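# Wind the cable around a held reel's hub

## Task

With one gripper holding the reel, pin the cable close to one of its ends beneath a finger of that same gripper, then wrap the cable around the reel's hub through more than one complete turn, keeping it within roughly one cable thickness of the hub for almost the entire turn (any cable doubling back between the flanges is subtracted from the turn). Declare completion only while that gripper holds the reel steadily in the air above the table, with the other arm's moving parts not touching the reel or cable and that arm not pressing hard against the holding arm.

## Robot and tools

Robot: two arms, left_arm and right_arm, each with a two-finger parallel gripper and a wrist camera. Base positions in the scene frame: left_arm (-0.019, +0.332, 0) m, right_arm (+0.025, -0.277, 0) m, each yawed very slightly (quat_wxyz (+1.000, 0, 0, +0.011)). Cameras: cam_high, cam_low (fixed, on a stand behind the arms), cam_left_wrist, cam_right_wrist; all images are 672x504.

Frames: the scene frame has its origin at table-top height halfway between the nominal bases, +x pointing out over the table, +z up, and left_arm on the +y side (left/right names do not match image sides). Each arm reports its hand pose, and receives offsets, in its own base frame. Fixed cameras and the table use the scene frame. end_effector_position (m) is the point between the finger pads, about 1 cm behind the tips; the fingers point along the gripper's +z and close along its y. Reported poses can be a few cm off, more at long reach.

A command row has 14 numbers, each in [-1, 1]: dx, dy, dz, rx, ry, rz, opening for left_arm, then the same seven for right_arm. Both arms are always included. The first six per arm are an offset (not a pose) from that arm's Hand target as it stood when the action or call began, along that arm's base axes; rotation is about the Hand target position, and rx, ry, rz form one rotation vector. Scale: 1.0 = 0.6 m or 180 degrees (so 0.05 is 3 cm, 0.1 is 18 degrees). Rows inside one action are all measured from that same start, not chained; sending the same offset again moves further. Opening is absolute: +1 fully open (0.094 m), -1 shut. Six zeros re-request the current Hand target; to keep a gripper unchanged, resend its present opening (0 means half open). The controller limits commanded orientation to within 40 degrees of the measured one each step, so large turns take several steps.

Tools:
- execute_actions(actions, cameras): actions is a list of actions; each action is a list of up to 15 rows, one per 1/30 s step; a short action repeats its last row to fill 15 steps (0.5 s). An empty list returns full state plus all camera images. cameras: list of names, ["all"], or [].
- move(target, speed, blend, opening_speed, grip_force, blocking, cameras): target is one 14-number row or up to 15 rows, every row an offset from the same starting Hand targets. Straight-line paths; all arms finish together; whole move capped at 10 s. speed in m/s, 0.002 to 2.9, default 0.25 (rotation up to twice that in rad/s), one number or one per target. blend in m rounds corners of a list; 0 stops at each. opening_speed: rate on the -1..+1 scale per second, at least 0.2, use it for slow closing. grip_force: newtons per finger pad, 10 to 50, one number or one per arm; it persists; lower force closes slowly. blocking=false returns after about 0.5 s while the move continues. Paths do not avoid obstacles or the other arm; faster moves lag, stray and hit harder. Avoid paths passing near an arm's own base. The result adds a "move:" line: done, off_target, moving, held or fault, plus limits=paced (pose clipped) or limits=held (steps withheld).
- wait(seconds 0 to 10, cameras): the robot holds its commands; a running move continues.
- stop(cameras): brakes the running move.
- zoom_image(camera, region): region [x0, y0, x1, y1] in pixels of that camera's newest image, at most 504 wide and 504 high.
- finished_scene(scene): ends the current scene, given its number; irreversible.

Result lines: end_effector_position and end_effector_quat_wxyz per arm (base frame); Hand target (last commanded pose after clipping, the base for next offsets; grippers often rest short of it, so send the remaining gap as an offset); Tool commands; grip_measured (measured opening on the command scale, reads a bit wide when empty, narrower than a held part); grip_effort_nm (gripper motor effort, negative closing, not finger force); Joint positions (last number = opening in m); Joint velocities (may be omitted when all are at noise level); Joint torques (include arm weight, numbers 1 to 3 wrap at ±28 N m); Motor temperatures; step readings of end_effector_position for action calls.

Joint ranges (rad): waist -2.618 to 3.054, shoulder 0.000 to 3.142, elbow 0.000 to 3.142 (straight at 2.901), wrist pitch -1.571 to 1.571, wrist yaw -1.571 to 1.571, wrist roll -2.094 to 2.094.

Gripping: squeeze is about 50 to 64 N per pad at full force; force rises roughly 1 N per 0.001 below the touch reading, then jumps to the limit around 20 N. To release, command an opening clearly above grip_measured.

Avoid: dropping parts or letting anything leave the table; fast impacts or hard pushes; any contact or squeeze between the two arms (a gripper closing on the other's fingers counts); wrist-camera cables touching objects, fixtures or the table; holding an arm against something it cannot reach (it keeps pushing and heats motors; command the target back past the gripper to relieve it). MOTOR HOT appears at 75 °C, at 90 °C the arm folds and idles, at 100 °C it falls. Loose objects may occasionally be nudged by outside pushes. Camera calibration data (K, distortion, T_world_to_cam) are supplied per camera and may be slightly off.

Each tool is called after "Emit:" as name(argument=value, ...), one argument or row to a line, values as JSON.

## Session

Scene 1 done.

Emit:
execute_actions(
  actions=[],
)

Emit:
zoom_image(
  camera="cam_high",
  region=[100, 230, 500, 460],
)

Scene clock: 0.00 s.
left_arm: end_effector_position=(+0.2045, -0.1040, +0.3465) grip_measured=+1.000 grip_effort_nm=n/a end_effector_quat_wxyz=(+0.510, +0.100, +0.852, -0.068) | right_arm: end_effector_position=(+0.2343, +0.1307, +0.4535) grip_measured=+1.000 grip_effort_nm=n/a end_effector_quat_wxyz=(+0.501, -0.015, +0.831, +0.241)
Joint positions: left_arm=[-0.922 0.788 1.263 -1.075 -0.582 -0.375 0.094] | right_arm=[0.568 1.043 1.736 -1.087 0.093 0.47 0.094]
Joint velocities: within noise
Joint torques (N m): no reading
Motor temperatures (°C): left_arm=[21 21 35 26 22 21 25] | right_arm=[24 21 30 23 21 23 21]
Heat: left arm: 35 °C; right arm: 30 °C.
Hand target: left_arm +0.2034, -0.1011, +0.3479; +0.511, +0.098, +0.851, -0.066 | right_arm +0.2322, +0.1291, +0.4551; +0.503, -0.015, +0.830, +0.241
Tool commands: left_gripper/opening=+1.0 right_gripper/opening=+1.0
camera_calibration:
cam_left_wrist: T_world_to_cam=[[-0.22337, -0.974667, 0.0114364, -0.0585854], [-0.780287, 0.171767, -0.601372, 0.42263], [0.584173, -0.143252, -0.798887, 0.233459], [0, 0, 0, 1]] pos_world=[0.180306, -0.0962515, 0.441336]
cam_right_wrist: T_world_to_cam=[[0.272611, -0.881611, -0.385287, 0.226207], [-0.813445, 0.00265767, -0.581636, 0.491023], [0.513801, 0.47197, -0.716417, 0.231394], [0, 0, 0, 1]] pos_world=[0.218863, 0.0889106, 0.538526]

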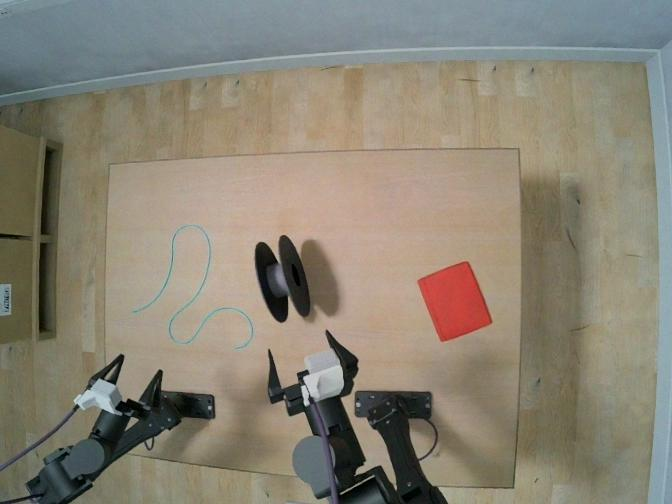

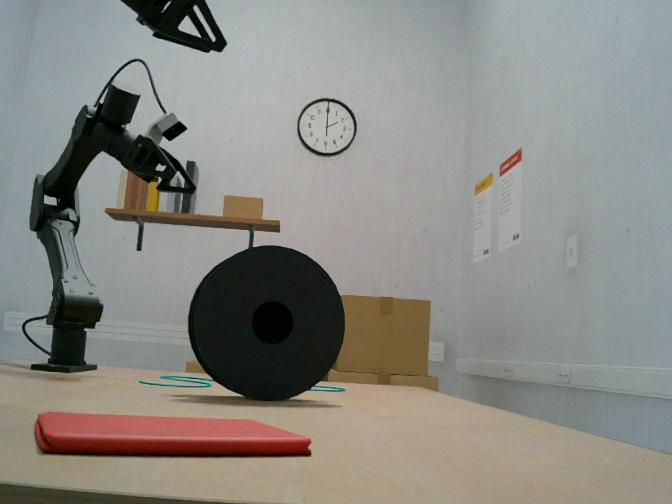

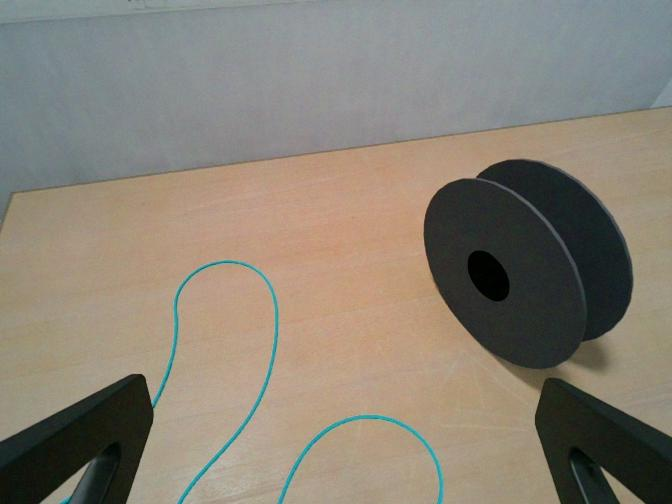

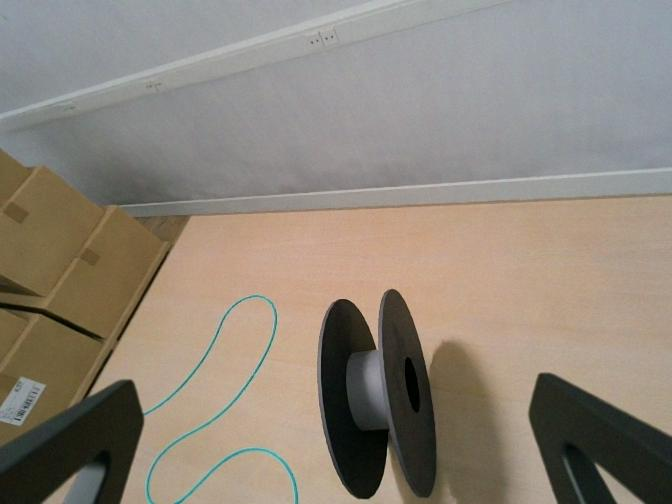

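Scaled by 1.260 from the camera's 672x504 image, which has a finer 960x720 frame.

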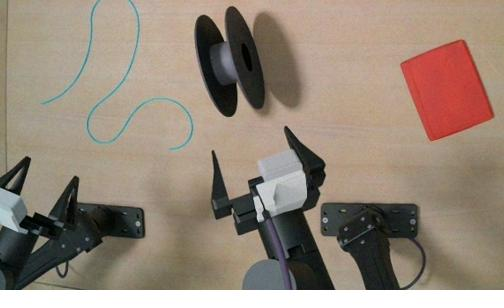

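Emit:
move(
  target=[0.178,0.293,-0.213,0.19,0.2945,-0.189,-0.3,0,0,0,0,0,0,1],
  cameras=["all"],
)

Scene clock: 5.77 s.
left_arm: end_effector_position=(+0.3079, +0.0716, +0.2162) grip_measured=-0.298 grip_effort_nm=-0.14 end_effector_quat_wxyz=(+0.051, +0.427, +0.902, +0.036) | right_arm: end_effector_position=(+0.2343, +0.1307, +0.4535) grip_measured=+1.000 grip_effort_nm=-0.02 end_effector_quat_wxyz=(+0.501, -0.015, +0.831, +0.241)
Joint positions: left_arm=[0.229 1.675 1.773 -1.545 0.007 1.114 0.033] | right_arm=[0.568 1.043 1.736 -1.087 0.093 0.47 0.094]
Joint torques (N m): left_arm=[0.43 -8.02 9.88 0.39 0.01 0.08] | right_arm=[-0.06 -1.39 5.46 2.02 0.04 -0.01]
Heat: left arm: 36 °C; right arm: 30 °C.
Hand target: left_arm +0.3101, +0.0748, +0.2201; +0.000, +0.430, +0.903, +0.000 | right_arm +0.2322, +0.1291, +0.4551; +0.503, -0.015, +0.830, +0.241
Off the commanded pose: left_arm 0.006 m, 7 deg | right_arm 0.003 m, 0 deg.
joint sent to its limit (left arm) — joint 4 (wrist pitch), lower limit. The joint targets are off in orientation, not in position.
move: off_target (left_arm)
camera_calibration:
cam_left_wrist: T_world_to_cam=[[-0.76161, -0.636245, -0.123055, 0.307799], [-0.63152, 0.686097, 0.361183, 0.10409], [-0.145373, 0.352792, -0.92434, 0.310377], [0, 0, 0, 1]] pos_world=[0.345278, 0.0149207, 0.287175]
cam_right_wrist: T_world_to_cam=[[0.272611, -0.881611, -0.385287, 0.226207], [-0.813445, 0.00265767, -0.581636, 0.491023], [0.513801, 0.47197, -0.716417, 0.231394], [0, 0, 0, 1]] pos_world=[0.218863, 0.0889106, 0.538526]

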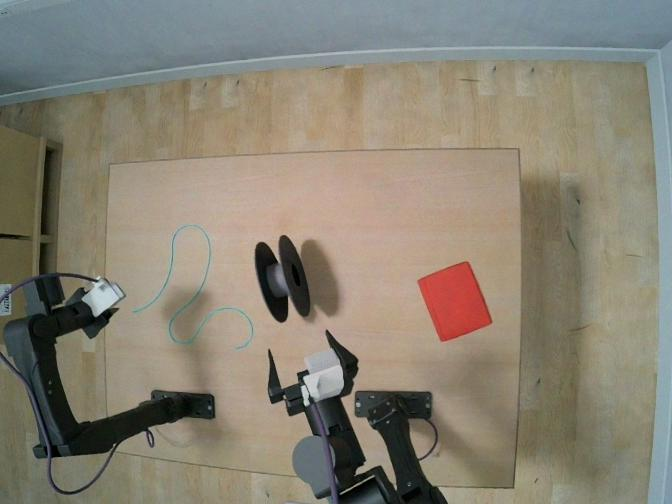

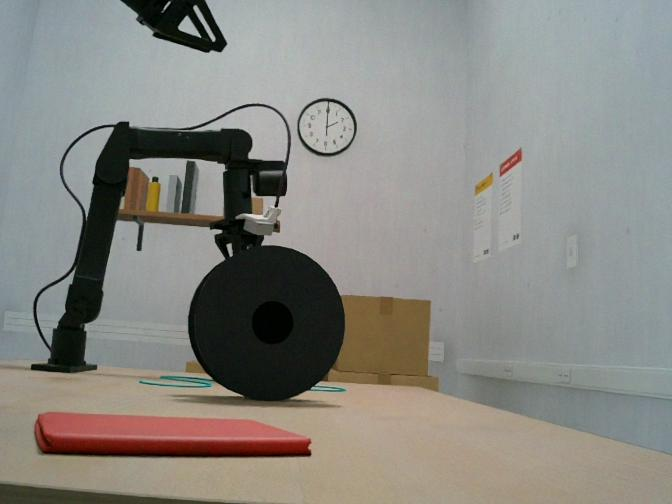

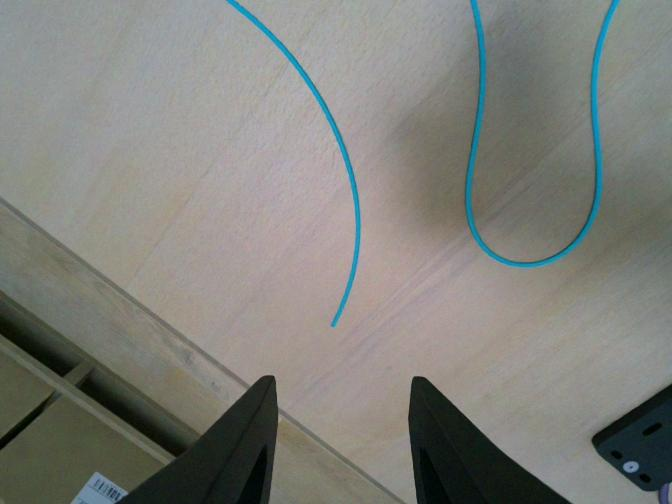

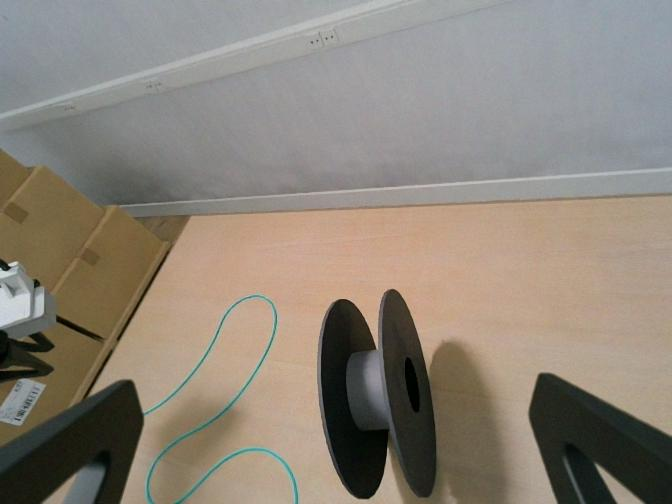

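Emit:
move(
  target=[0.019,0.012,-0.31,0,0,0,-0.3,0,0,0,0,0,0,1],
  cameras=["cam_left_wrist"],
)

Scene clock: 7.90 s.
left_arm: end_effector_position=(+0.3253, +0.0797, +0.0414) grip_measured=-0.298 grip_effort_nm=-0.14 end_effector_quat_wxyz=(+0.007, +0.429, +0.903, +0.004) | right_arm: end_effector_position=(+0.2343, +0.1307, +0.4535) grip_measured=+1.000 grip_effort_nm=-0.01 end_effector_quat_wxyz=(+0.501, -0.015, +0.831, +0.241)
Joint positions: left_arm=[0.239 1.847 1.281 -0.988 0.003 1.127 0.033] | right_arm=[0.568 1.043 1.736 -1.087 0.093 0.47 0.094]
Joint torques (N m): left_arm=[0.73 -10.24 6 0.4 -0.01 0.06] | right_arm=[-0.03 -1.39 5.5 2.04 0.05 -0.02]
Heat: left arm: 36 °C; right arm: 30 °C.
Hand target: left_arm +0.3216, +0.0819, +0.0341; +0.000, +0.430, +0.903, +0.000 | right_arm +0.2322, +0.1291, +0.4551; +0.503, -0.015, +0.830, +0.241
Off the commanded pose: left_arm 0.009 m, 1 deg | right_arm 0.003 m, 0 deg.
move: done
camera_calibration:
cam_left_wrist: T_world_to_cam=[[-0.77162, -0.635382, -0.0298682, 0.303972], [-0.588758, 0.695649, 0.411626, 0.155872], [-0.240762, 0.335204, -0.910863, 0.18035], [0, 0, 0, 1]] pos_world=[0.369743, 0.0242522, 0.109192]
Images, in order (width x height): cam_left_wrist 672x504.

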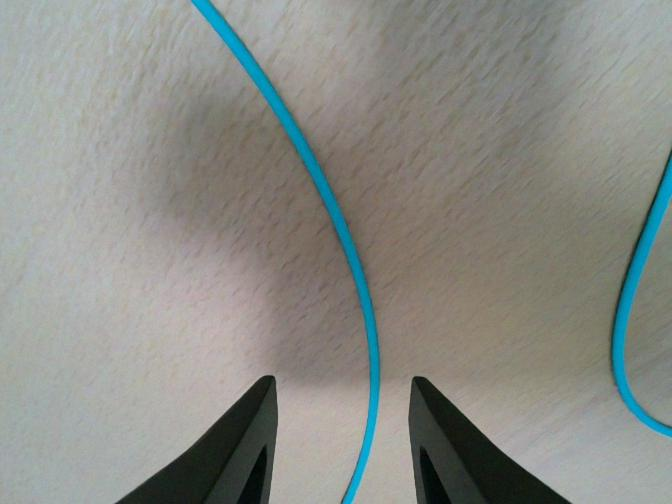

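Emit:
move(
  target=[-0.010,-0.006,-0.037,0,0,0,-0.3,0,0,0,0,0,0,1],
  speed=0.06,
  cameras=["cam_left_wrist","cam_low"],
)

Emit:
move(
  target=[0,0,0,0,0,0,-1,0,0,0,0,0,0,1],
  opening_speed=0.6,
  cameras=["cam_left_wrist"],
)

Scene clock: 9.57 s.
left_arm: end_effector_position=(+0.3221, +0.0789, +0.0233) grip_measured=-0.298 grip_effort_nm=-0.14 end_effector_quat_wxyz=(+0.013, +0.429, +0.903, +0.009) | right_arm: end_effector_position=(+0.2343, +0.1307, +0.4535) grip_measured=+1.000 grip_effort_nm=-0.02 end_effector_quat_wxyz=(+0.501, -0.015, +0.831, +0.241)
Joint positions: left_arm=[0.239 1.847 1.204 -0.896 0.003 1.127 0.033] | right_arm=[0.568 1.043 1.736 -1.087 0.093 0.47 0.094]
Joint torques (N m): left_arm=[0.18 -9.29 5.27 0.46 0.01 0.01] | right_arm=[-0.01 -1.4 5.46 2.04 0.04 -0.01]
Heat: left arm: 36 °C; right arm: 30 °C.
Hand target: left_arm +0.3156, +0.0783, +0.0119; +0.000, +0.430, +0.903, +0.000 | right_arm +0.2322, +0.1291, +0.4551; +0.503, -0.015, +0.830, +0.241
Off the commanded pose: left_arm 0.013 m, 2 deg | right_arm 0.003 m, 0 deg.
move: off_target (left_arm)
camera_calibration:
cam_left_wrist: T_world_to_cam=[[-0.77111, -0.635252, -0.0429485, 0.300635], [-0.594514, 0.69423, 0.405708, 0.164069], [-0.227911, 0.338379, -0.912993, 0.159084], [0, 0, 0, 1]] pos_world=[0.36562, 0.0232467, 0.0915902]
Images, in order (width x height): cam_low 672x504, cam_left_wrist 672x504.

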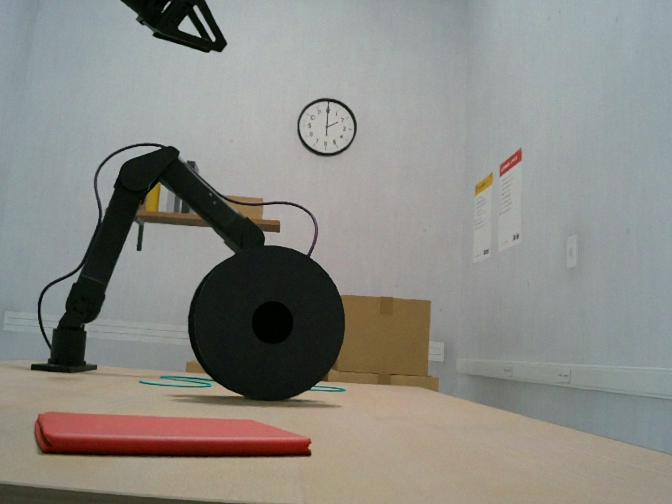

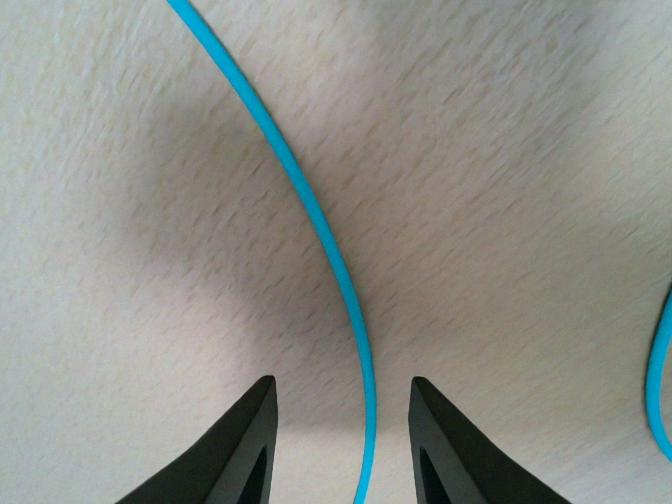

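Scene clock: 10.93 s.
left_arm: end_effector_position=(+0.3222, +0.0789, +0.0233) grip_measured=-0.986 grip_effort_nm=-0.76 end_effector_quat_wxyz=(+0.013, +0.429, +0.903, +0.009) | right_arm: end_effector_position=(+0.2343, +0.1307, +0.4535) grip_measured=+1.000 grip_effort_nm=-0.02 end_effector_quat_wxyz=(+0.501, -0.015, +0.831, +0.241)
Joint positions: left_arm=[0.239 1.847 1.204 -0.896 0.003 1.127 0.001] | right_arm=[0.568 1.043 1.736 -1.087 0.093 0.47 0.094]
Joint torques (N m): left_arm=[0.09 -9.32 5.34 0.43 0.01 0] | right_arm=[-0.03 -1.43 5.53 2.03 0.05 -0.01]
Heat: left arm: 36 °C; right arm: 30 °C.
Hand target: left_arm +0.3155, +0.0783, +0.0119; +0.000, +0.430, +0.903, +0.000 | right_arm +0.2322, +0.1291, +0.4551; +0.503, -0.015, +0.830, +0.241
Off the commanded pose: left_arm 0.013 m, 2 deg | right_arm 0.003 m, 0 deg.
move: off_target (left_arm)
camera_calibration:
cam_left_wrist: T_world_to_cam=[[-0.771088, -0.635257, -0.0432722, 0.300733], [-0.594661, 0.694186, 0.405565, 0.164196], [-0.227599, 0.338459, -0.913041, 0.158995], [0, 0, 0, 1]] pos_world=[0.36572, 0.0232465, 0.0915902]
Images, in order (width x height): cam_left_wrist 672x504.

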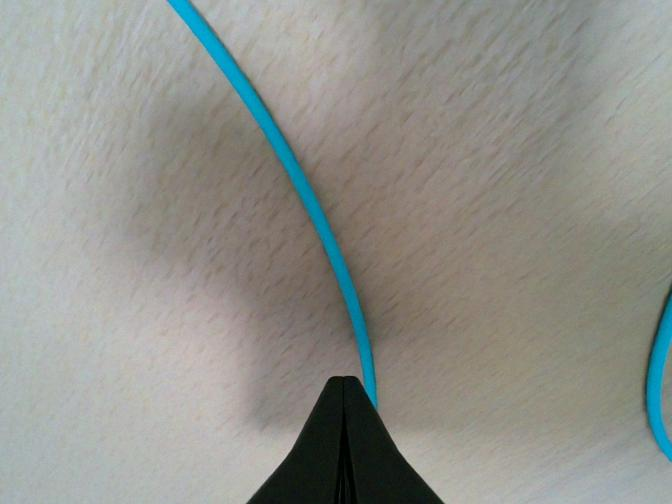

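Emit:
move(
  target=[0,0,0,0,0,0,-0.3,0,0,0,0,0,0,1],
  opening_speed=0.8,
)

Emit:
move(
  target=[-0.005,-0.005,-0.018,0,0,0,-0.3,0,0,0,0,0,0,1],
  speed=0.03,
  cameras=["cam_left_wrist","cam_low"],
)

Scene clock: 12.37 s.
left_arm: end_effector_position=(+0.3223, +0.0790, +0.0233) grip_measured=-0.302 grip_effort_nm=0.10 end_effector_quat_wxyz=(+0.013, +0.429, +0.903, +0.009) | right_arm: end_effector_position=(+0.2343, +0.1307, +0.4535) grip_measured=+1.000 grip_effort_nm=-0.01 end_effector_quat_wxyz=(+0.501, -0.015, +0.831, +0.241)
Joint positions: left_arm=[0.239 1.847 1.204 -0.896 0.003 1.127 0.033] | right_arm=[0.568 1.043 1.736 -1.087 0.093 0.47 0.094]
Joint torques (N m): left_arm=[0.14 -9.31 5.31 0.42 0.01 0.02] | right_arm=[0.01 -1.39 5.53 2.04 0.06 -0.02]
Heat: left arm: 36 °C; right arm: 30 °C.
Hand target: left_arm +0.3156, +0.0783, +0.0119; +0.000, +0.430, +0.903, +0.000 | right_arm +0.2322, +0.1291, +0.4551; +0.503, -0.015, +0.830, +0.241
Off the commanded pose: left_arm 0.013 m, 2 deg | right_arm 0.003 m, 0 deg.
move: off_target (left_arm)

Scene clock: 13.37 s.
left_arm: end_effector_position=(+0.3197, +0.0783, +0.0144) grip_measured=-0.302 grip_effort_nm=0.10 end_effector_quat_wxyz=(+0.015, +0.429, +0.903, +0.011) | right_arm: end_effector_position=(+0.2343, +0.1307, +0.4535) grip_measured=+1.000 grip_effort_nm=-0.01 end_effector_quat_wxyz=(+0.501, -0.015, +0.831, +0.241)
Joint positions: left_arm=[0.239 1.847 1.165 -0.851 0.003 1.127 0.033] | right_arm=[0.568 1.043 1.736 -1.087 0.093 0.47 0.094]
Joint torques (N m): left_arm=[-0.43 -8.73 5.19 0.45 0 -0.04] | right_arm=[-0.02 -1.37 5.49 2.03 0.06 -0.01]
Heat: left arm: 36 °C; right arm: 30 °C.
Hand target: left_arm +0.3126, +0.0753, +0.0012; +0.000, +0.430, +0.903, +0.000 | right_arm +0.2322, +0.1291, +0.4551; +0.503, -0.015, +0.830, +0.241
Off the commanded pose: left_arm 0.015 m, 2 deg | right_arm 0.003 m, 0 deg.
move: off_target (left_arm)
camera_calibration:
cam_left_wrist: T_world_to_cam=[[-0.770839, -0.635189, -0.0483888, 0.297995], [-0.596895, 0.693652, 0.403191, 0.167542], [-0.222538, 0.339679, -0.913835, 0.148737], [0, 0, 0, 1]] pos_world=[0.362811, 0.0225444, 0.0827894]
Images, in order (width x height): cam_low 672x504, cam_left_wrist 672x504.

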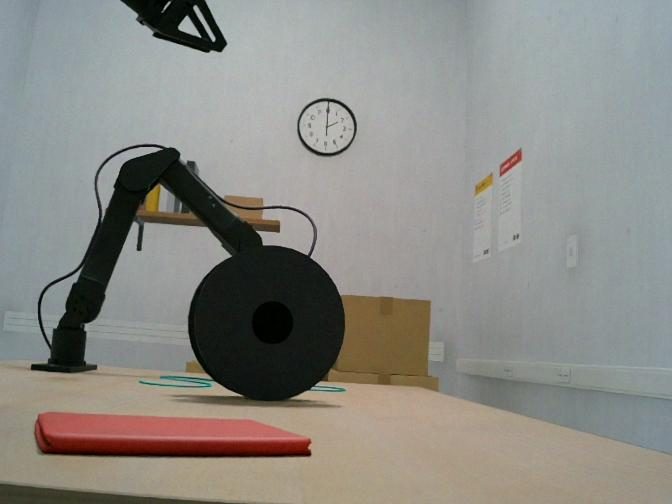

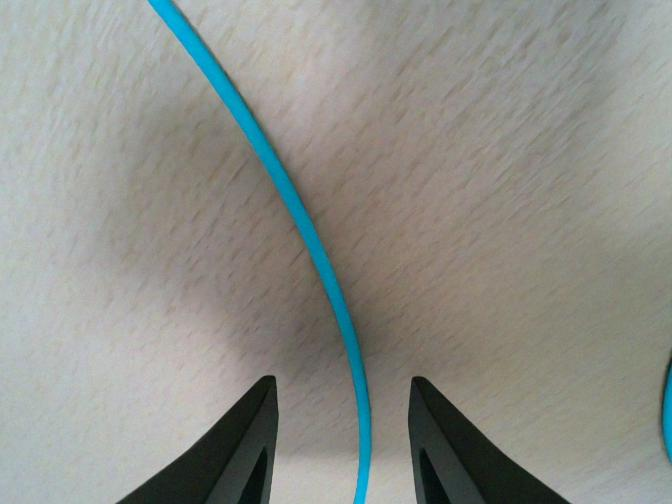

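Emit:
move(
  target=[0,0,-0.01,0,0,0,-0.3,0,0,0,0,0,0,1],
  speed=0.03,
)

Emit:
move(
  target=[0,0,0,0,0,0,-1,0,0,0,0,0,0,1],
  opening_speed=0.6,
  cameras=["cam_left_wrist"],
)

Scene clock: 14.63 s.
left_arm: end_effector_position=(+0.3196, +0.0783, +0.0071) grip_measured=-0.302 grip_effort_nm=0.09 end_effector_quat_wxyz=(+0.014, +0.429, +0.903, +0.010) | right_arm: end_effector_position=(+0.2343, +0.1307, +0.4535) grip_measured=+1.000 grip_effort_nm=-0.02 end_effector_quat_wxyz=(+0.501, -0.015, +0.831, +0.241)
Joint positions: left_arm=[0.239 1.862 1.153 -0.828 0.003 1.127 0.033] | right_arm=[0.568 1.043 1.736 -1.087 0.093 0.47 0.094]
Joint torques (N m): left_arm=[-0.46 -9.16 5.12 0.42 0 -0.03] | right_arm=[-0.05 -1.4 5.56 2.04 0.05 -0.01]
Heat: left arm: 36 °C; right arm: 30 °C.
Hand target: left_arm +0.3127, +0.0753, -0.0049; +0.000, +0.430, +0.903, +0.000 | right_arm +0.2322, +0.1291, +0.4551; +0.503, -0.015, +0.830, +0.241
Off the commanded pose: left_arm 0.014 m, 2 deg | right_arm 0.003 m, 0 deg.
move: off_target (left_arm)

Scene clock: 16.00 s.
left_arm: end_effector_position=(+0.3197, +0.0785, +0.0071) grip_measured=-0.986 grip_effort_nm=-0.76 end_effector_quat_wxyz=(+0.014, +0.429, +0.903, +0.010) | right_arm: end_effector_position=(+0.2343, +0.1307, +0.4535) grip_measured=+1.000 grip_effort_nm=-0.02 end_effector_quat_wxyz=(+0.501, -0.015, +0.831, +0.241)
Joint positions: left_arm=[0.239 1.862 1.153 -0.827 0.002 1.127 0.001] | right_arm=[0.568 1.043 1.736 -1.087 0.093 0.47 0.094]
Joint torques (N m): left_arm=[-0.53 -9.18 5.18 0.43 0 -0.04] | right_arm=[0.01 -1.37 5.52 2.04 0.06 -0.01]
Heat: left arm: 36 °C; right arm: 30 °C.
Hand target: left_arm +0.3127, +0.0753, -0.0049; +0.000, +0.430, +0.903, +0.000 | right_arm +0.2322, +0.1291, +0.4551; +0.503, -0.015, +0.830, +0.241
Off the commanded pose: left_arm 0.014 m, 2 deg | right_arm 0.003 m, 0 deg.
move: off_target (left_arm)
camera_calibration:
cam_left_wrist: T_world_to_cam=[[-0.770966, -0.635215, -0.0459672, 0.2978], [-0.595645, 0.693627, 0.405078, 0.170043], [-0.225428, 0.339682, -0.913126, 0.143005], [0, 0, 0, 1]] pos_world=[0.363116, 0.0226444, 0.0753893]
Images, in order (width x height): cam_left_wrist 672x504.

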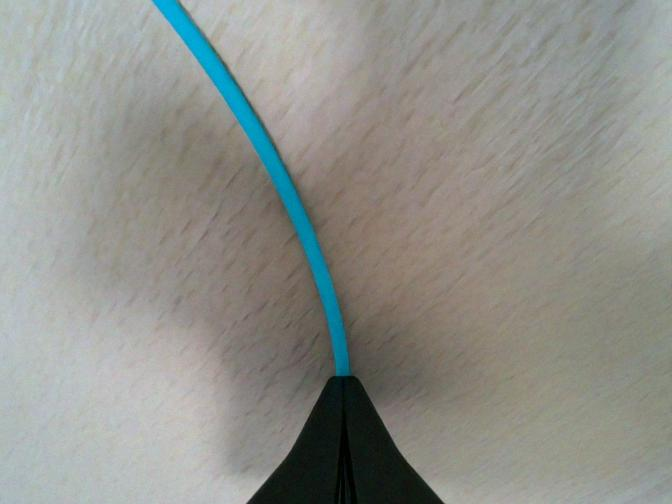

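Emit:
move(
  target=[0,0,0.08,0,0,0,-1,0,0,0,0,0,0,1],
  speed=0.1,
  cameras=["cam_left_wrist"],
)

Scene clock: 17.80 s.
left_arm: end_effector_position=(+0.3048, +0.0749, +0.0293) grip_measured=-0.986 grip_effort_nm=-0.76 end_effector_quat_wxyz=(-0.015, +0.429, +0.903, -0.013) | right_arm: end_effector_position=(+0.2343, +0.1307, +0.4535) grip_measured=+1.000 grip_effort_nm=-0.01 end_effector_quat_wxyz=(+0.501, -0.015, +0.831, +0.241)
Joint positions: left_arm=[0.239 1.837 1.217 -0.989 0.001 1.127 0.001] | right_arm=[0.568 1.043 1.736 -1.087 0.093 0.47 0.094]
Joint torques (N m): left_arm=[-0.47 -13.6 9.32 0.11 0.01 -0.05] | right_arm=[-0.02 -1.33 5.53 2.02 0.06 -0.01]
Heat: left arm: 36 °C; right arm: 30 °C.
Hand target: left_arm +0.3126, +0.0753, +0.0431; +0.000, +0.430, +0.903, +0.000 | right_arm +0.2322, +0.1291, +0.4551; +0.503, -0.015, +0.830, +0.241
Off the commanded pose: left_arm 0.016 m, 2 deg | right_arm 0.003 m, 0 deg.
move: off_target (left_arm)
camera_calibration:
cam_left_wrist: T_world_to_cam=[[-0.771898, -0.63544, 0.0197357, 0.283428], [-0.565739, 0.700728, 0.43465, 0.144085], [-0.290023, 0.32434, -0.900383, 0.181495], [0, 0, 0, 1]] pos_world=[0.352929, 0.0202713, 0.095195]
Images, in order (width x height): cam_left_wrist 672x504.

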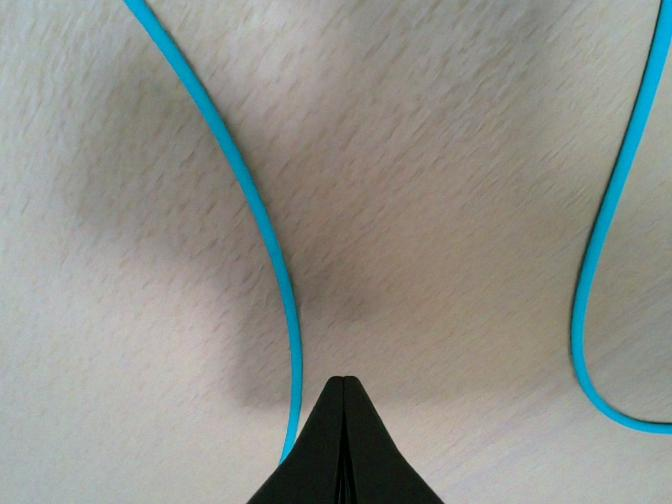

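Emit:
move(
  target=[
    [-0.009,0.007,-0.03,0,0,0,-0.3,0,0,0,0,0,0,1],
    [-0.009,0.007,-0.075,0,0,0,-0.3,0,0,0,0,0,0,1],
  ],
  speed=0.05,
  cameras=["cam_left_wrist"],
)

Scene clock: 20.43 s.
left_arm: end_effector_position=(+0.3150, +0.0788, +0.0101) grip_measured=-0.302 grip_effort_nm=0.10 end_effector_quat_wxyz=(+0.014, +0.429, +0.903, +0.010) | right_arm: end_effector_position=(+0.2343, +0.1307, +0.4535) grip_measured=+1.000 grip_effort_nm=-0.01 end_effector_quat_wxyz=(+0.501, -0.015, +0.831, +0.241)
Joint positions: left_arm=[0.243 1.842 1.14 -0.835 0.001 1.13 0.033] | right_arm=[0.568 1.043 1.736 -1.087 0.093 0.47 0.094]
Joint torques (N m): left_arm=[0.76 -8.9 5.07 0.44 0.02 0.07] | right_arm=[-0.08 -1.42 5.49 2.02 0.06 -0.02]
Heat: left arm: 36 °C; right arm: 30 °C.
Hand target: left_arm +0.3073, +0.0796, -0.0018; +0.000, +0.430, +0.903, +0.000 | right_arm +0.2322, +0.1291, +0.4551; +0.503, -0.015, +0.830, +0.241
Off the commanded pose: left_arm 0.014 m, 2 deg | right_arm 0.003 m, 0 deg.
move: off_target (left_arm)
camera_calibration:
cam_left_wrist: T_world_to_cam=[[-0.770758, -0.6355, -0.0455174, 0.294461], [-0.595573, 0.693268, 0.405799, 0.165719], [-0.22633, 0.339882, -0.912828, 0.144753], [0, 0, 0, 1]] pos_world=[0.358418, 0.0230439, 0.0782891]
Images, in order (width x height): cam_left_wrist 672x504.

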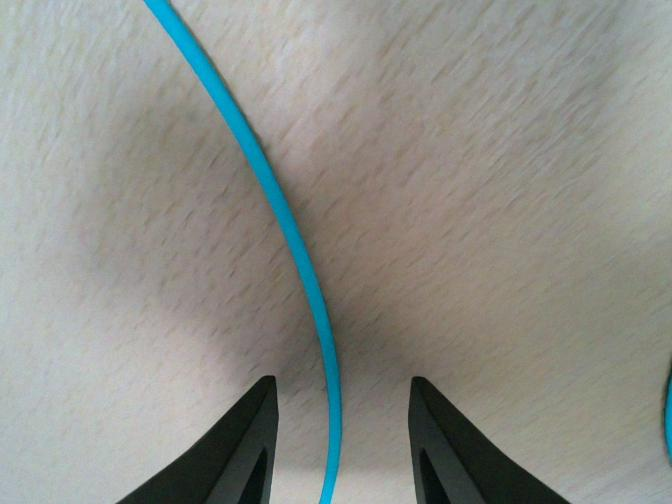

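Well centred. Lower ~10 mm more in small increments.

Emit:
move(
  target=[0,0,-0.02,0,0,0,-0.3,0,0,0,0,0,0,1],
  speed=0.02,
  cameras=["cam_left_wrist"],
)

Scene clock: 21.53 s.
left_arm: end_effector_position=(+0.3150, +0.0788, +0.0051) grip_measured=-0.302 grip_effort_nm=0.09 end_effector_quat_wxyz=(+0.014, +0.429, +0.903, +0.010) | right_arm: end_effector_position=(+0.2343, +0.1307, +0.4535) grip_measured=+1.000 grip_effort_nm=-0.01 end_effector_quat_wxyz=(+0.501, -0.015, +0.831, +0.241)
Joint positions: left_arm=[0.243 1.85 1.128 -0.814 0.001 1.13 0.033] | right_arm=[0.568 1.043 1.736 -1.087 0.093 0.47 0.094]
Joint torques (N m): left_arm=[0.66 -7.76 3.95 0.68 0 0.08] | right_arm=[-0.06 -1.4 5.56 2.01 0.05 -0.02]
Heat: left arm: 36 °C; right arm: 30 °C.
Hand target: left_arm +0.3072, +0.0796, -0.0138; +0.000, +0.430, +0.903, +0.000 | right_arm +0.2322, +0.1291, +0.4551; +0.503, -0.015, +0.830, +0.241
Off the commanded pose: left_arm 0.020 m, 2 deg | right_arm 0.003 m, 0 deg.
move: off_target (left_arm)
camera_calibration:
cam_left_wrist: T_world_to_cam=[[-0.770719, -0.635494, -0.0462468, 0.294272], [-0.595888, 0.693176, 0.405494, 0.167884], [-0.225632, 0.34008, -0.912927, 0.139941], [0, 0, 0, 1]] pos_world=[0.358416, 0.0230436, 0.073289]
Images, in order (width x height): cam_left_wrist 672x504.

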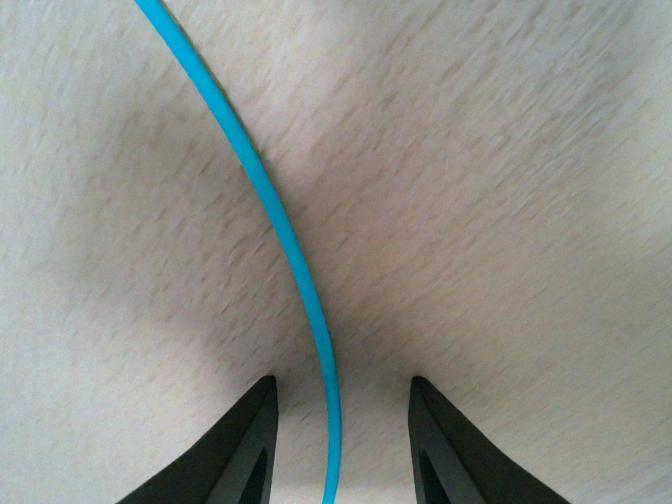

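Emit:
move(
  target=[0,0,0,0,0,0,-1,0,0,0,0,0,0,1],
  opening_speed=0.5,
  cameras=["cam_left_wrist"],
)

Scene clock: 23.33 s.
left_arm: end_effector_position=(+0.3155, +0.0789, +0.0049) grip_measured=-0.955 grip_effort_nm=-0.99 end_effector_quat_wxyz=(+0.015, +0.429, +0.903, +0.011) | right_arm: end_effector_position=(+0.2343, +0.1307, +0.4535) grip_measured=+1.000 grip_effort_nm=-0.01 end_effector_quat_wxyz=(+0.501, -0.015, +0.831, +0.241)
Joint positions: left_arm=[0.243 1.85 1.127 -0.811 0.001 1.131 0.002] | right_arm=[0.568 1.043 1.736 -1.087 0.093 0.47 0.094]
Joint torques (N m): left_arm=[0.61 -7.75 4.04 0.64 0.02 0.07] | right_arm=[-0.03 -1.4 5.56 2.02 0.05 -0.02]
Heat: left arm: 36 °C; right arm: 30 °C.
Hand target: left_arm +0.3073, +0.0796, -0.0138; +0.000, +0.430, +0.903, +0.000 | right_arm +0.2322, +0.1291, +0.4551; +0.503, -0.015, +0.830, +0.241
Off the commanded pose: left_arm 0.020 m, 2 deg | right_arm 0.003 m, 0 deg.
move: off_target (left_arm)
camera_calibration:
cam_left_wrist: T_world_to_cam=[[-0.770833, -0.635176, -0.0486693, 0.294705], [-0.596683, 0.693133, 0.404395, 0.168469], [-0.223128, 0.340761, -0.913289, 0.139029], [0, 0, 0, 1]] pos_world=[0.358712, 0.0230425, 0.0731886]
Images, in order (width x height): cam_left_wrist 672x504.

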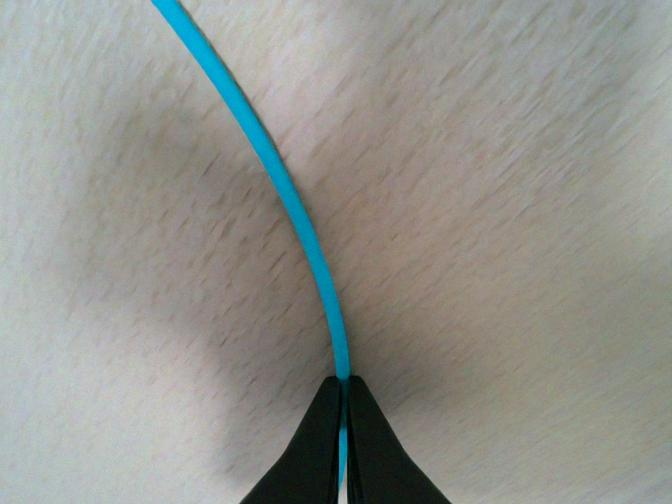

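Emit:
move(
  target=[0,0,0.53,0,0,0,-1,-0.045,0.132,-0.355,-0.1514,0.0938,-0.0038,1],
  speed=0.2,
  cameras=["all"],
)

Scene clock: 26.27 s.
left_arm: end_effector_position=(+0.3109, +0.0778, +0.2988) grip_measured=-0.958 grip_effort_nm=-1.05 end_effector_quat_wxyz=(+0.157, +0.421, +0.884, +0.128) | right_arm: end_effector_position=(+0.2066, +0.2119, +0.2457) grip_measured=+1.000 grip_effort_nm=-0.01 end_effector_quat_wxyz=(+0.361, -0.093, +0.927, +0.047)
Joint positions: left_arm=[0.243 1.555 1.933 -1.542 0.001 1.132 0.002] | right_arm=[1.122 1.213 1.268 -1.102 0.556 0.768 0.094]
Joint torques (N m): left_arm=[0.75 -7.82 8.29 0.89 0.03 0.05] | right_arm=[0.57 -4.23 5.68 1.05 0.46 0.16]
Heat: left arm: 36 °C; right arm: 30 °C.
Hand target: left_arm +0.3073, +0.0796, +0.3041; +0.000, +0.430, +0.903, +0.000 | right_arm +0.2053, +0.2083, +0.2422; +0.360, -0.093, +0.928, +0.036
Off the commanded pose: left_arm 0.007 m, 23 deg | right_arm 0.005 m, 1 deg.
joint sent to its limit (left arm) — joint 4 (wrist pitch), lower limit. The joint targets are off in orientation, not in position.
move: off_target (left_arm)
camera_calibration:
cam_left_wrist: T_world_to_cam=[[-0.695203, -0.615027, -0.372068, 0.376294], [-0.710737, 0.665518, 0.227902, 0.138038], [0.107452, 0.422881, -0.899792, 0.2936], [0, 0, 0, 1]] pos_world=[0.328162, 0.0154065, 0.372727]
cam_right_wrist: T_world_to_cam=[[0.212827, -0.976869, -0.0207679, 0.168167], [-0.940346, -0.199003, -0.275949, 0.341317], [0.265433, 0.0782584, -0.960948, 0.253372], [0, 0, 0, 1]] pos_world=[0.217912, 0.212372, 0.341155]

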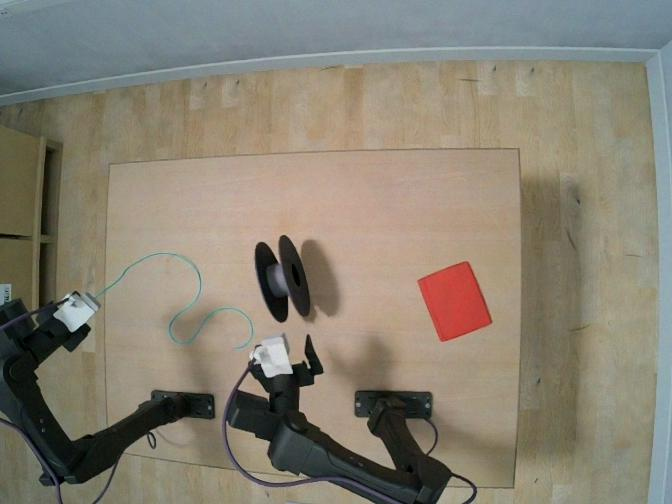

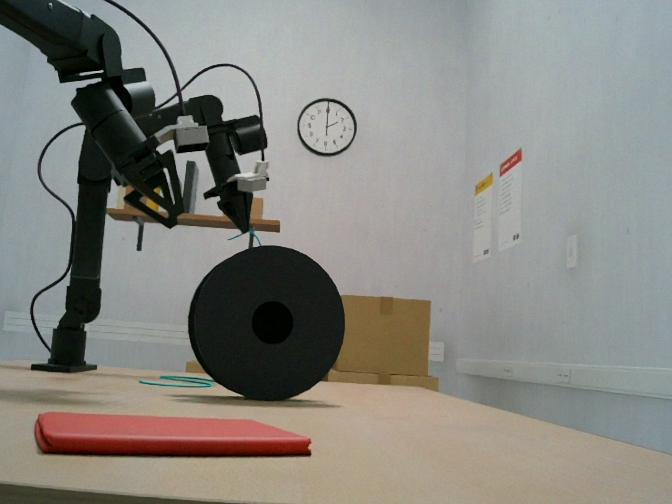

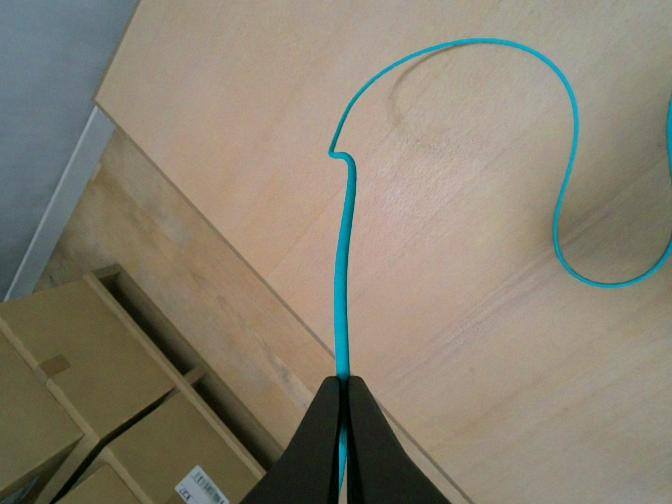

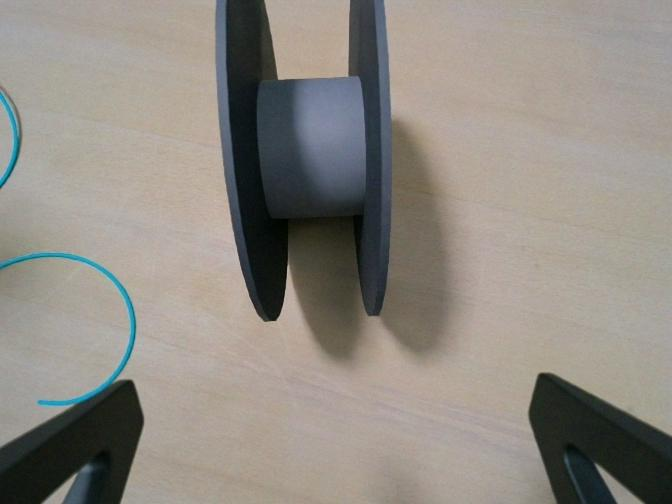

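Emit:
move(
  target=[
    [0.06,-0.2,0.07,0,0,0.2,-1,-0.1,-0.03,0,0,0,0.014,1],
    [0.173,-0.674,0.07,0,0,0.4,-1,-0.1,-0.03,0,0,0,0.014,1],
  ],
  speed=0.2,
  blend=[0.05,0],
  cameras=["all"],
)

Scene clock: 32.70 s.
left_arm: end_effector_position=(+0.4044, -0.3232, +0.3473) grip_measured=-0.958 grip_effort_nm=-1.05 end_effector_quat_wxyz=(+0.258, -0.162, +0.909, -0.286) | right_arm: end_effector_position=(+0.1460, +0.1978, +0.2427) grip_measured=+1.000 grip_effort_nm=-0.01 end_effector_quat_wxyz=(+0.354, -0.114, +0.927, +0.051)
Joint positions: left_arm=[-0.681 2.209 2.839 -1.411 -0.015 -1.028 0.002] | right_arm=[1.388 1.125 1.231 -1.305 0.647 1.019 0.094]
Joint torques (N m): left_arm=[0.7 -11.97 8.55 1.64 0.04 -0.03] | right_arm=[0.72 -4.57 5.07 0.71 0.52 0.13]
Heat: left arm: 37 °C; right arm: 30 °C.
Hand target: left_arm +0.4111, -0.3249, +0.3461; +0.031, -0.182, +0.982, -0.034 | right_arm +0.1452, +0.1903, +0.2421; +0.359, -0.113, +0.925, +0.044
Off the commanded pose: left_arm 0.007 m, 45 deg; orientation clipped | right_arm 0.008 m, 1 deg.
elbow stopped short (left arm): the move would have taken joint 3 (elbow) straighter than the controller allows.
move: off_target (left_arm); limits=paced
camera_calibration:
cam_left_wrist: T_world_to_cam=[[0.160594, -0.788047, 0.5943, -0.524953], [-0.973169, -0.226939, -0.0379507, 0.37026], [0.164777, -0.57226, -0.803348, 0.118512], [0, 0, 0, 1]] pos_world=[0.425102, -0.261842, 0.421238]
cam_right_wrist: T_world_to_cam=[[0.252652, -0.967426, -0.0159499, 0.158315], [-0.934107, -0.239588, -0.264653, 0.285085], [0.252211, 0.0817641, -0.964212, 0.269618], [0, 0, 0, 1]] pos_world=[0.1583, 0.199416, 0.337942]

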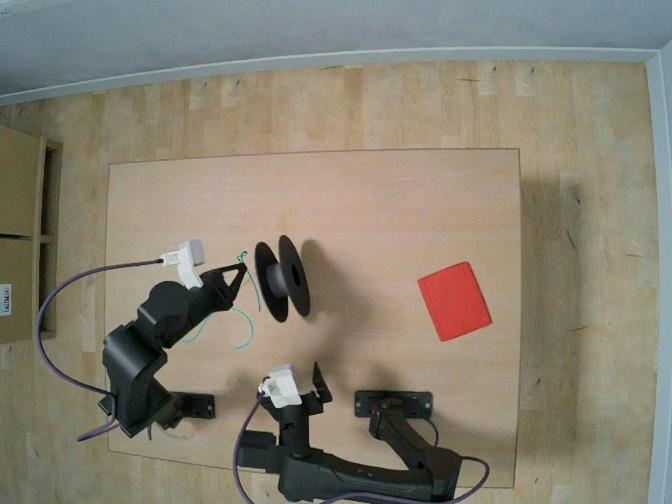

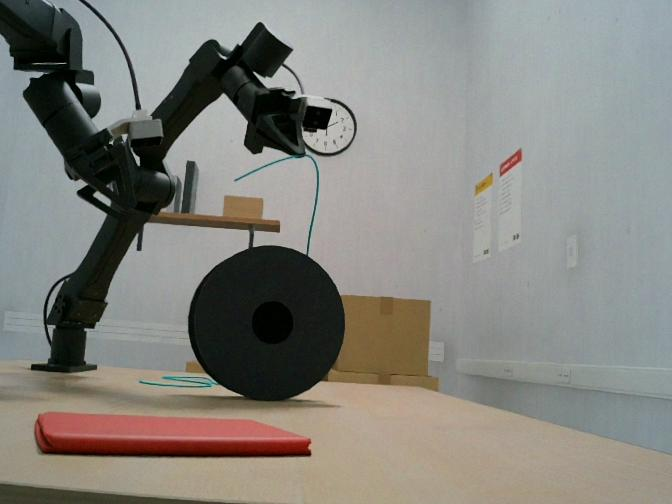

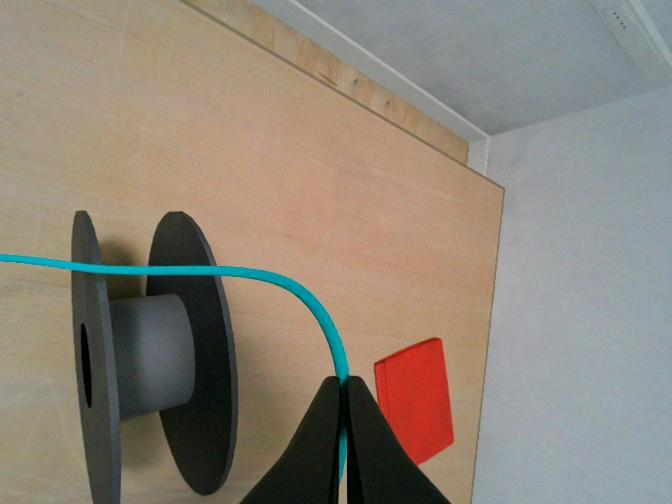

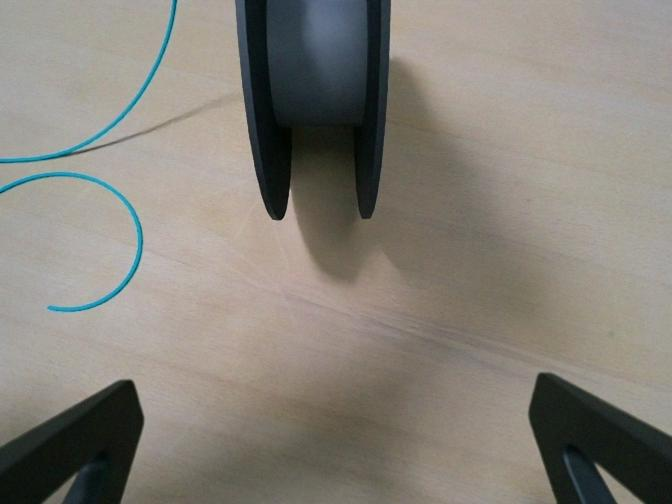

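Emit:
move(
  target=[0.002,-0.012,-0.125,0,0,0,-1,0,0,0,0,0,0,1],
  speed=0.12,
  cameras=["all"],
)

Scene clock: 36.77 s.
left_arm: end_effector_position=(+0.4106, -0.3292, +0.2803) grip_measured=-0.958 grip_effort_nm=-1.05 end_effector_quat_wxyz=(+0.200, -0.171, +0.938, -0.225) | right_arm: end_effector_position=(+0.1460, +0.1978, +0.2427) grip_measured=+1.000 grip_effort_nm=-0.01 end_effector_quat_wxyz=(+0.354, -0.114, +0.927, +0.051)
Joint positions: left_arm=[-0.681 2.32 2.839 -1.48 -0.011 -1.039 0.002] | right_arm=[1.388 1.125 1.231 -1.305 0.647 1.019 0.094]
Joint torques (N m): left_arm=[-0.1 -12.63 8.91 1.21 0.08 -0.07] | right_arm=[0.75 -4.55 5.05 0.71 0.52 0.15]
Heat: left arm: 37 °C; right arm: 30 °C.
Hand target: left_arm +0.4123, -0.3320, +0.2712; +0.031, -0.182, +0.982, -0.034 | right_arm +0.1452, +0.1903, +0.2421; +0.359, -0.113, +0.925, +0.044
Off the commanded pose: left_arm 0.010 m, 30 deg | right_arm 0.008 m, 1 deg.
elbow stopped short (left arm): the move would have taken joint 3 (elbow) straighter than the controller allows.
move: off_target (left_arm)
camera_calibration:
cam_left_wrist: T_world_to_cam=[[0.243977, -0.843499, 0.478524, -0.510864], [-0.968745, -0.234785, 0.080059, 0.334873], [0.0448209, -0.4831, -0.874417, 0.158721], [0, 0, 0, 1]] pos_world=[0.441932, -0.275611, 0.35644]
cam_right_wrist: T_world_to_cam=[[0.252652, -0.967426, -0.0159499, 0.158315], [-0.934107, -0.239588, -0.264653, 0.285085], [0.252211, 0.0817641, -0.964212, 0.269618], [0, 0, 0, 1]] pos_world=[0.1583, 0.199416, 0.337942]

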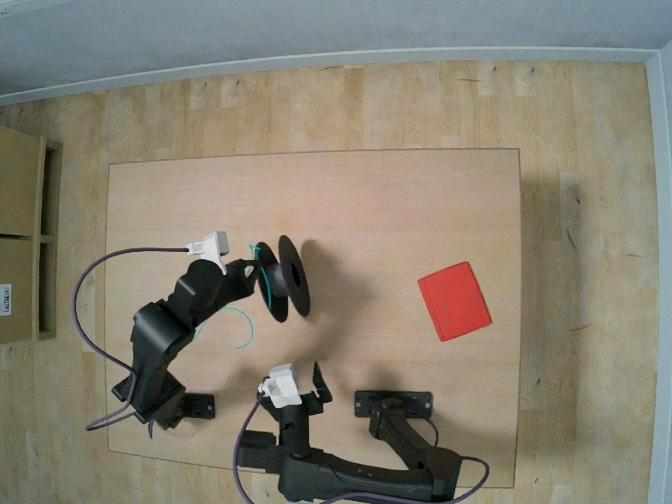

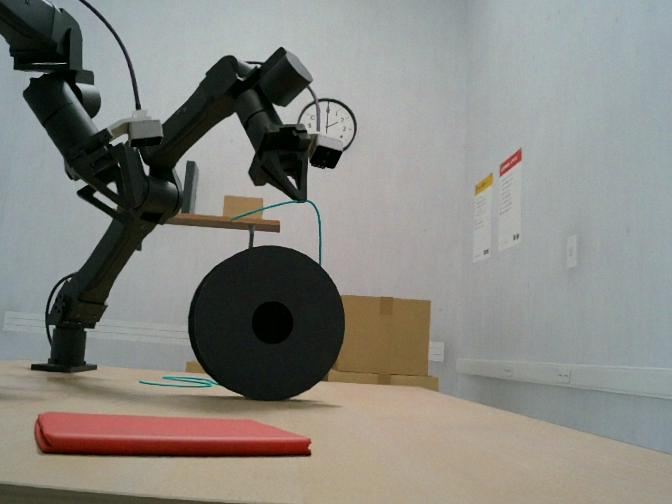

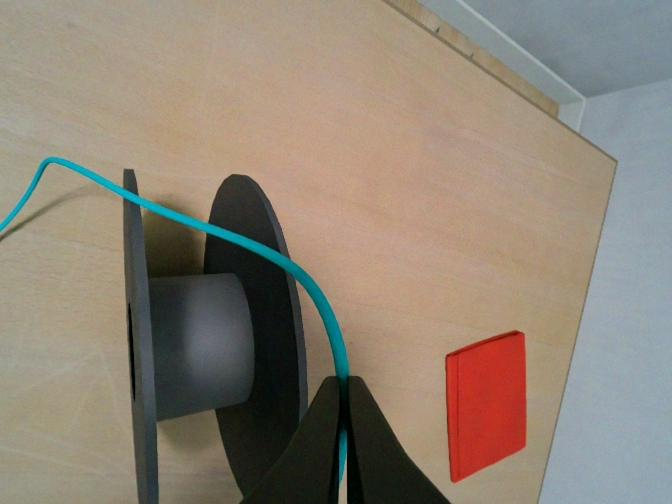

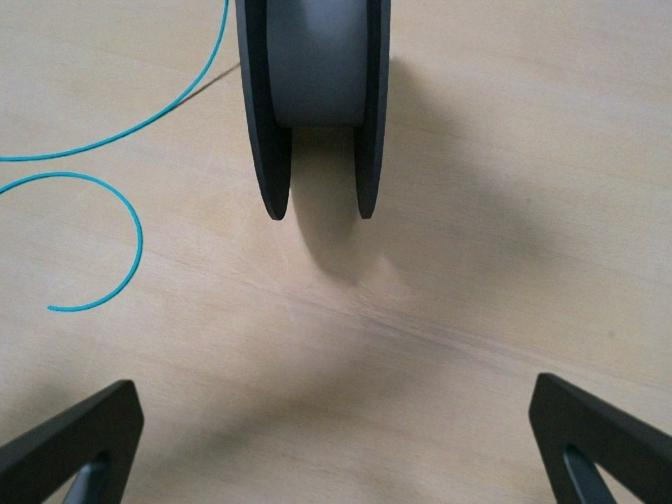

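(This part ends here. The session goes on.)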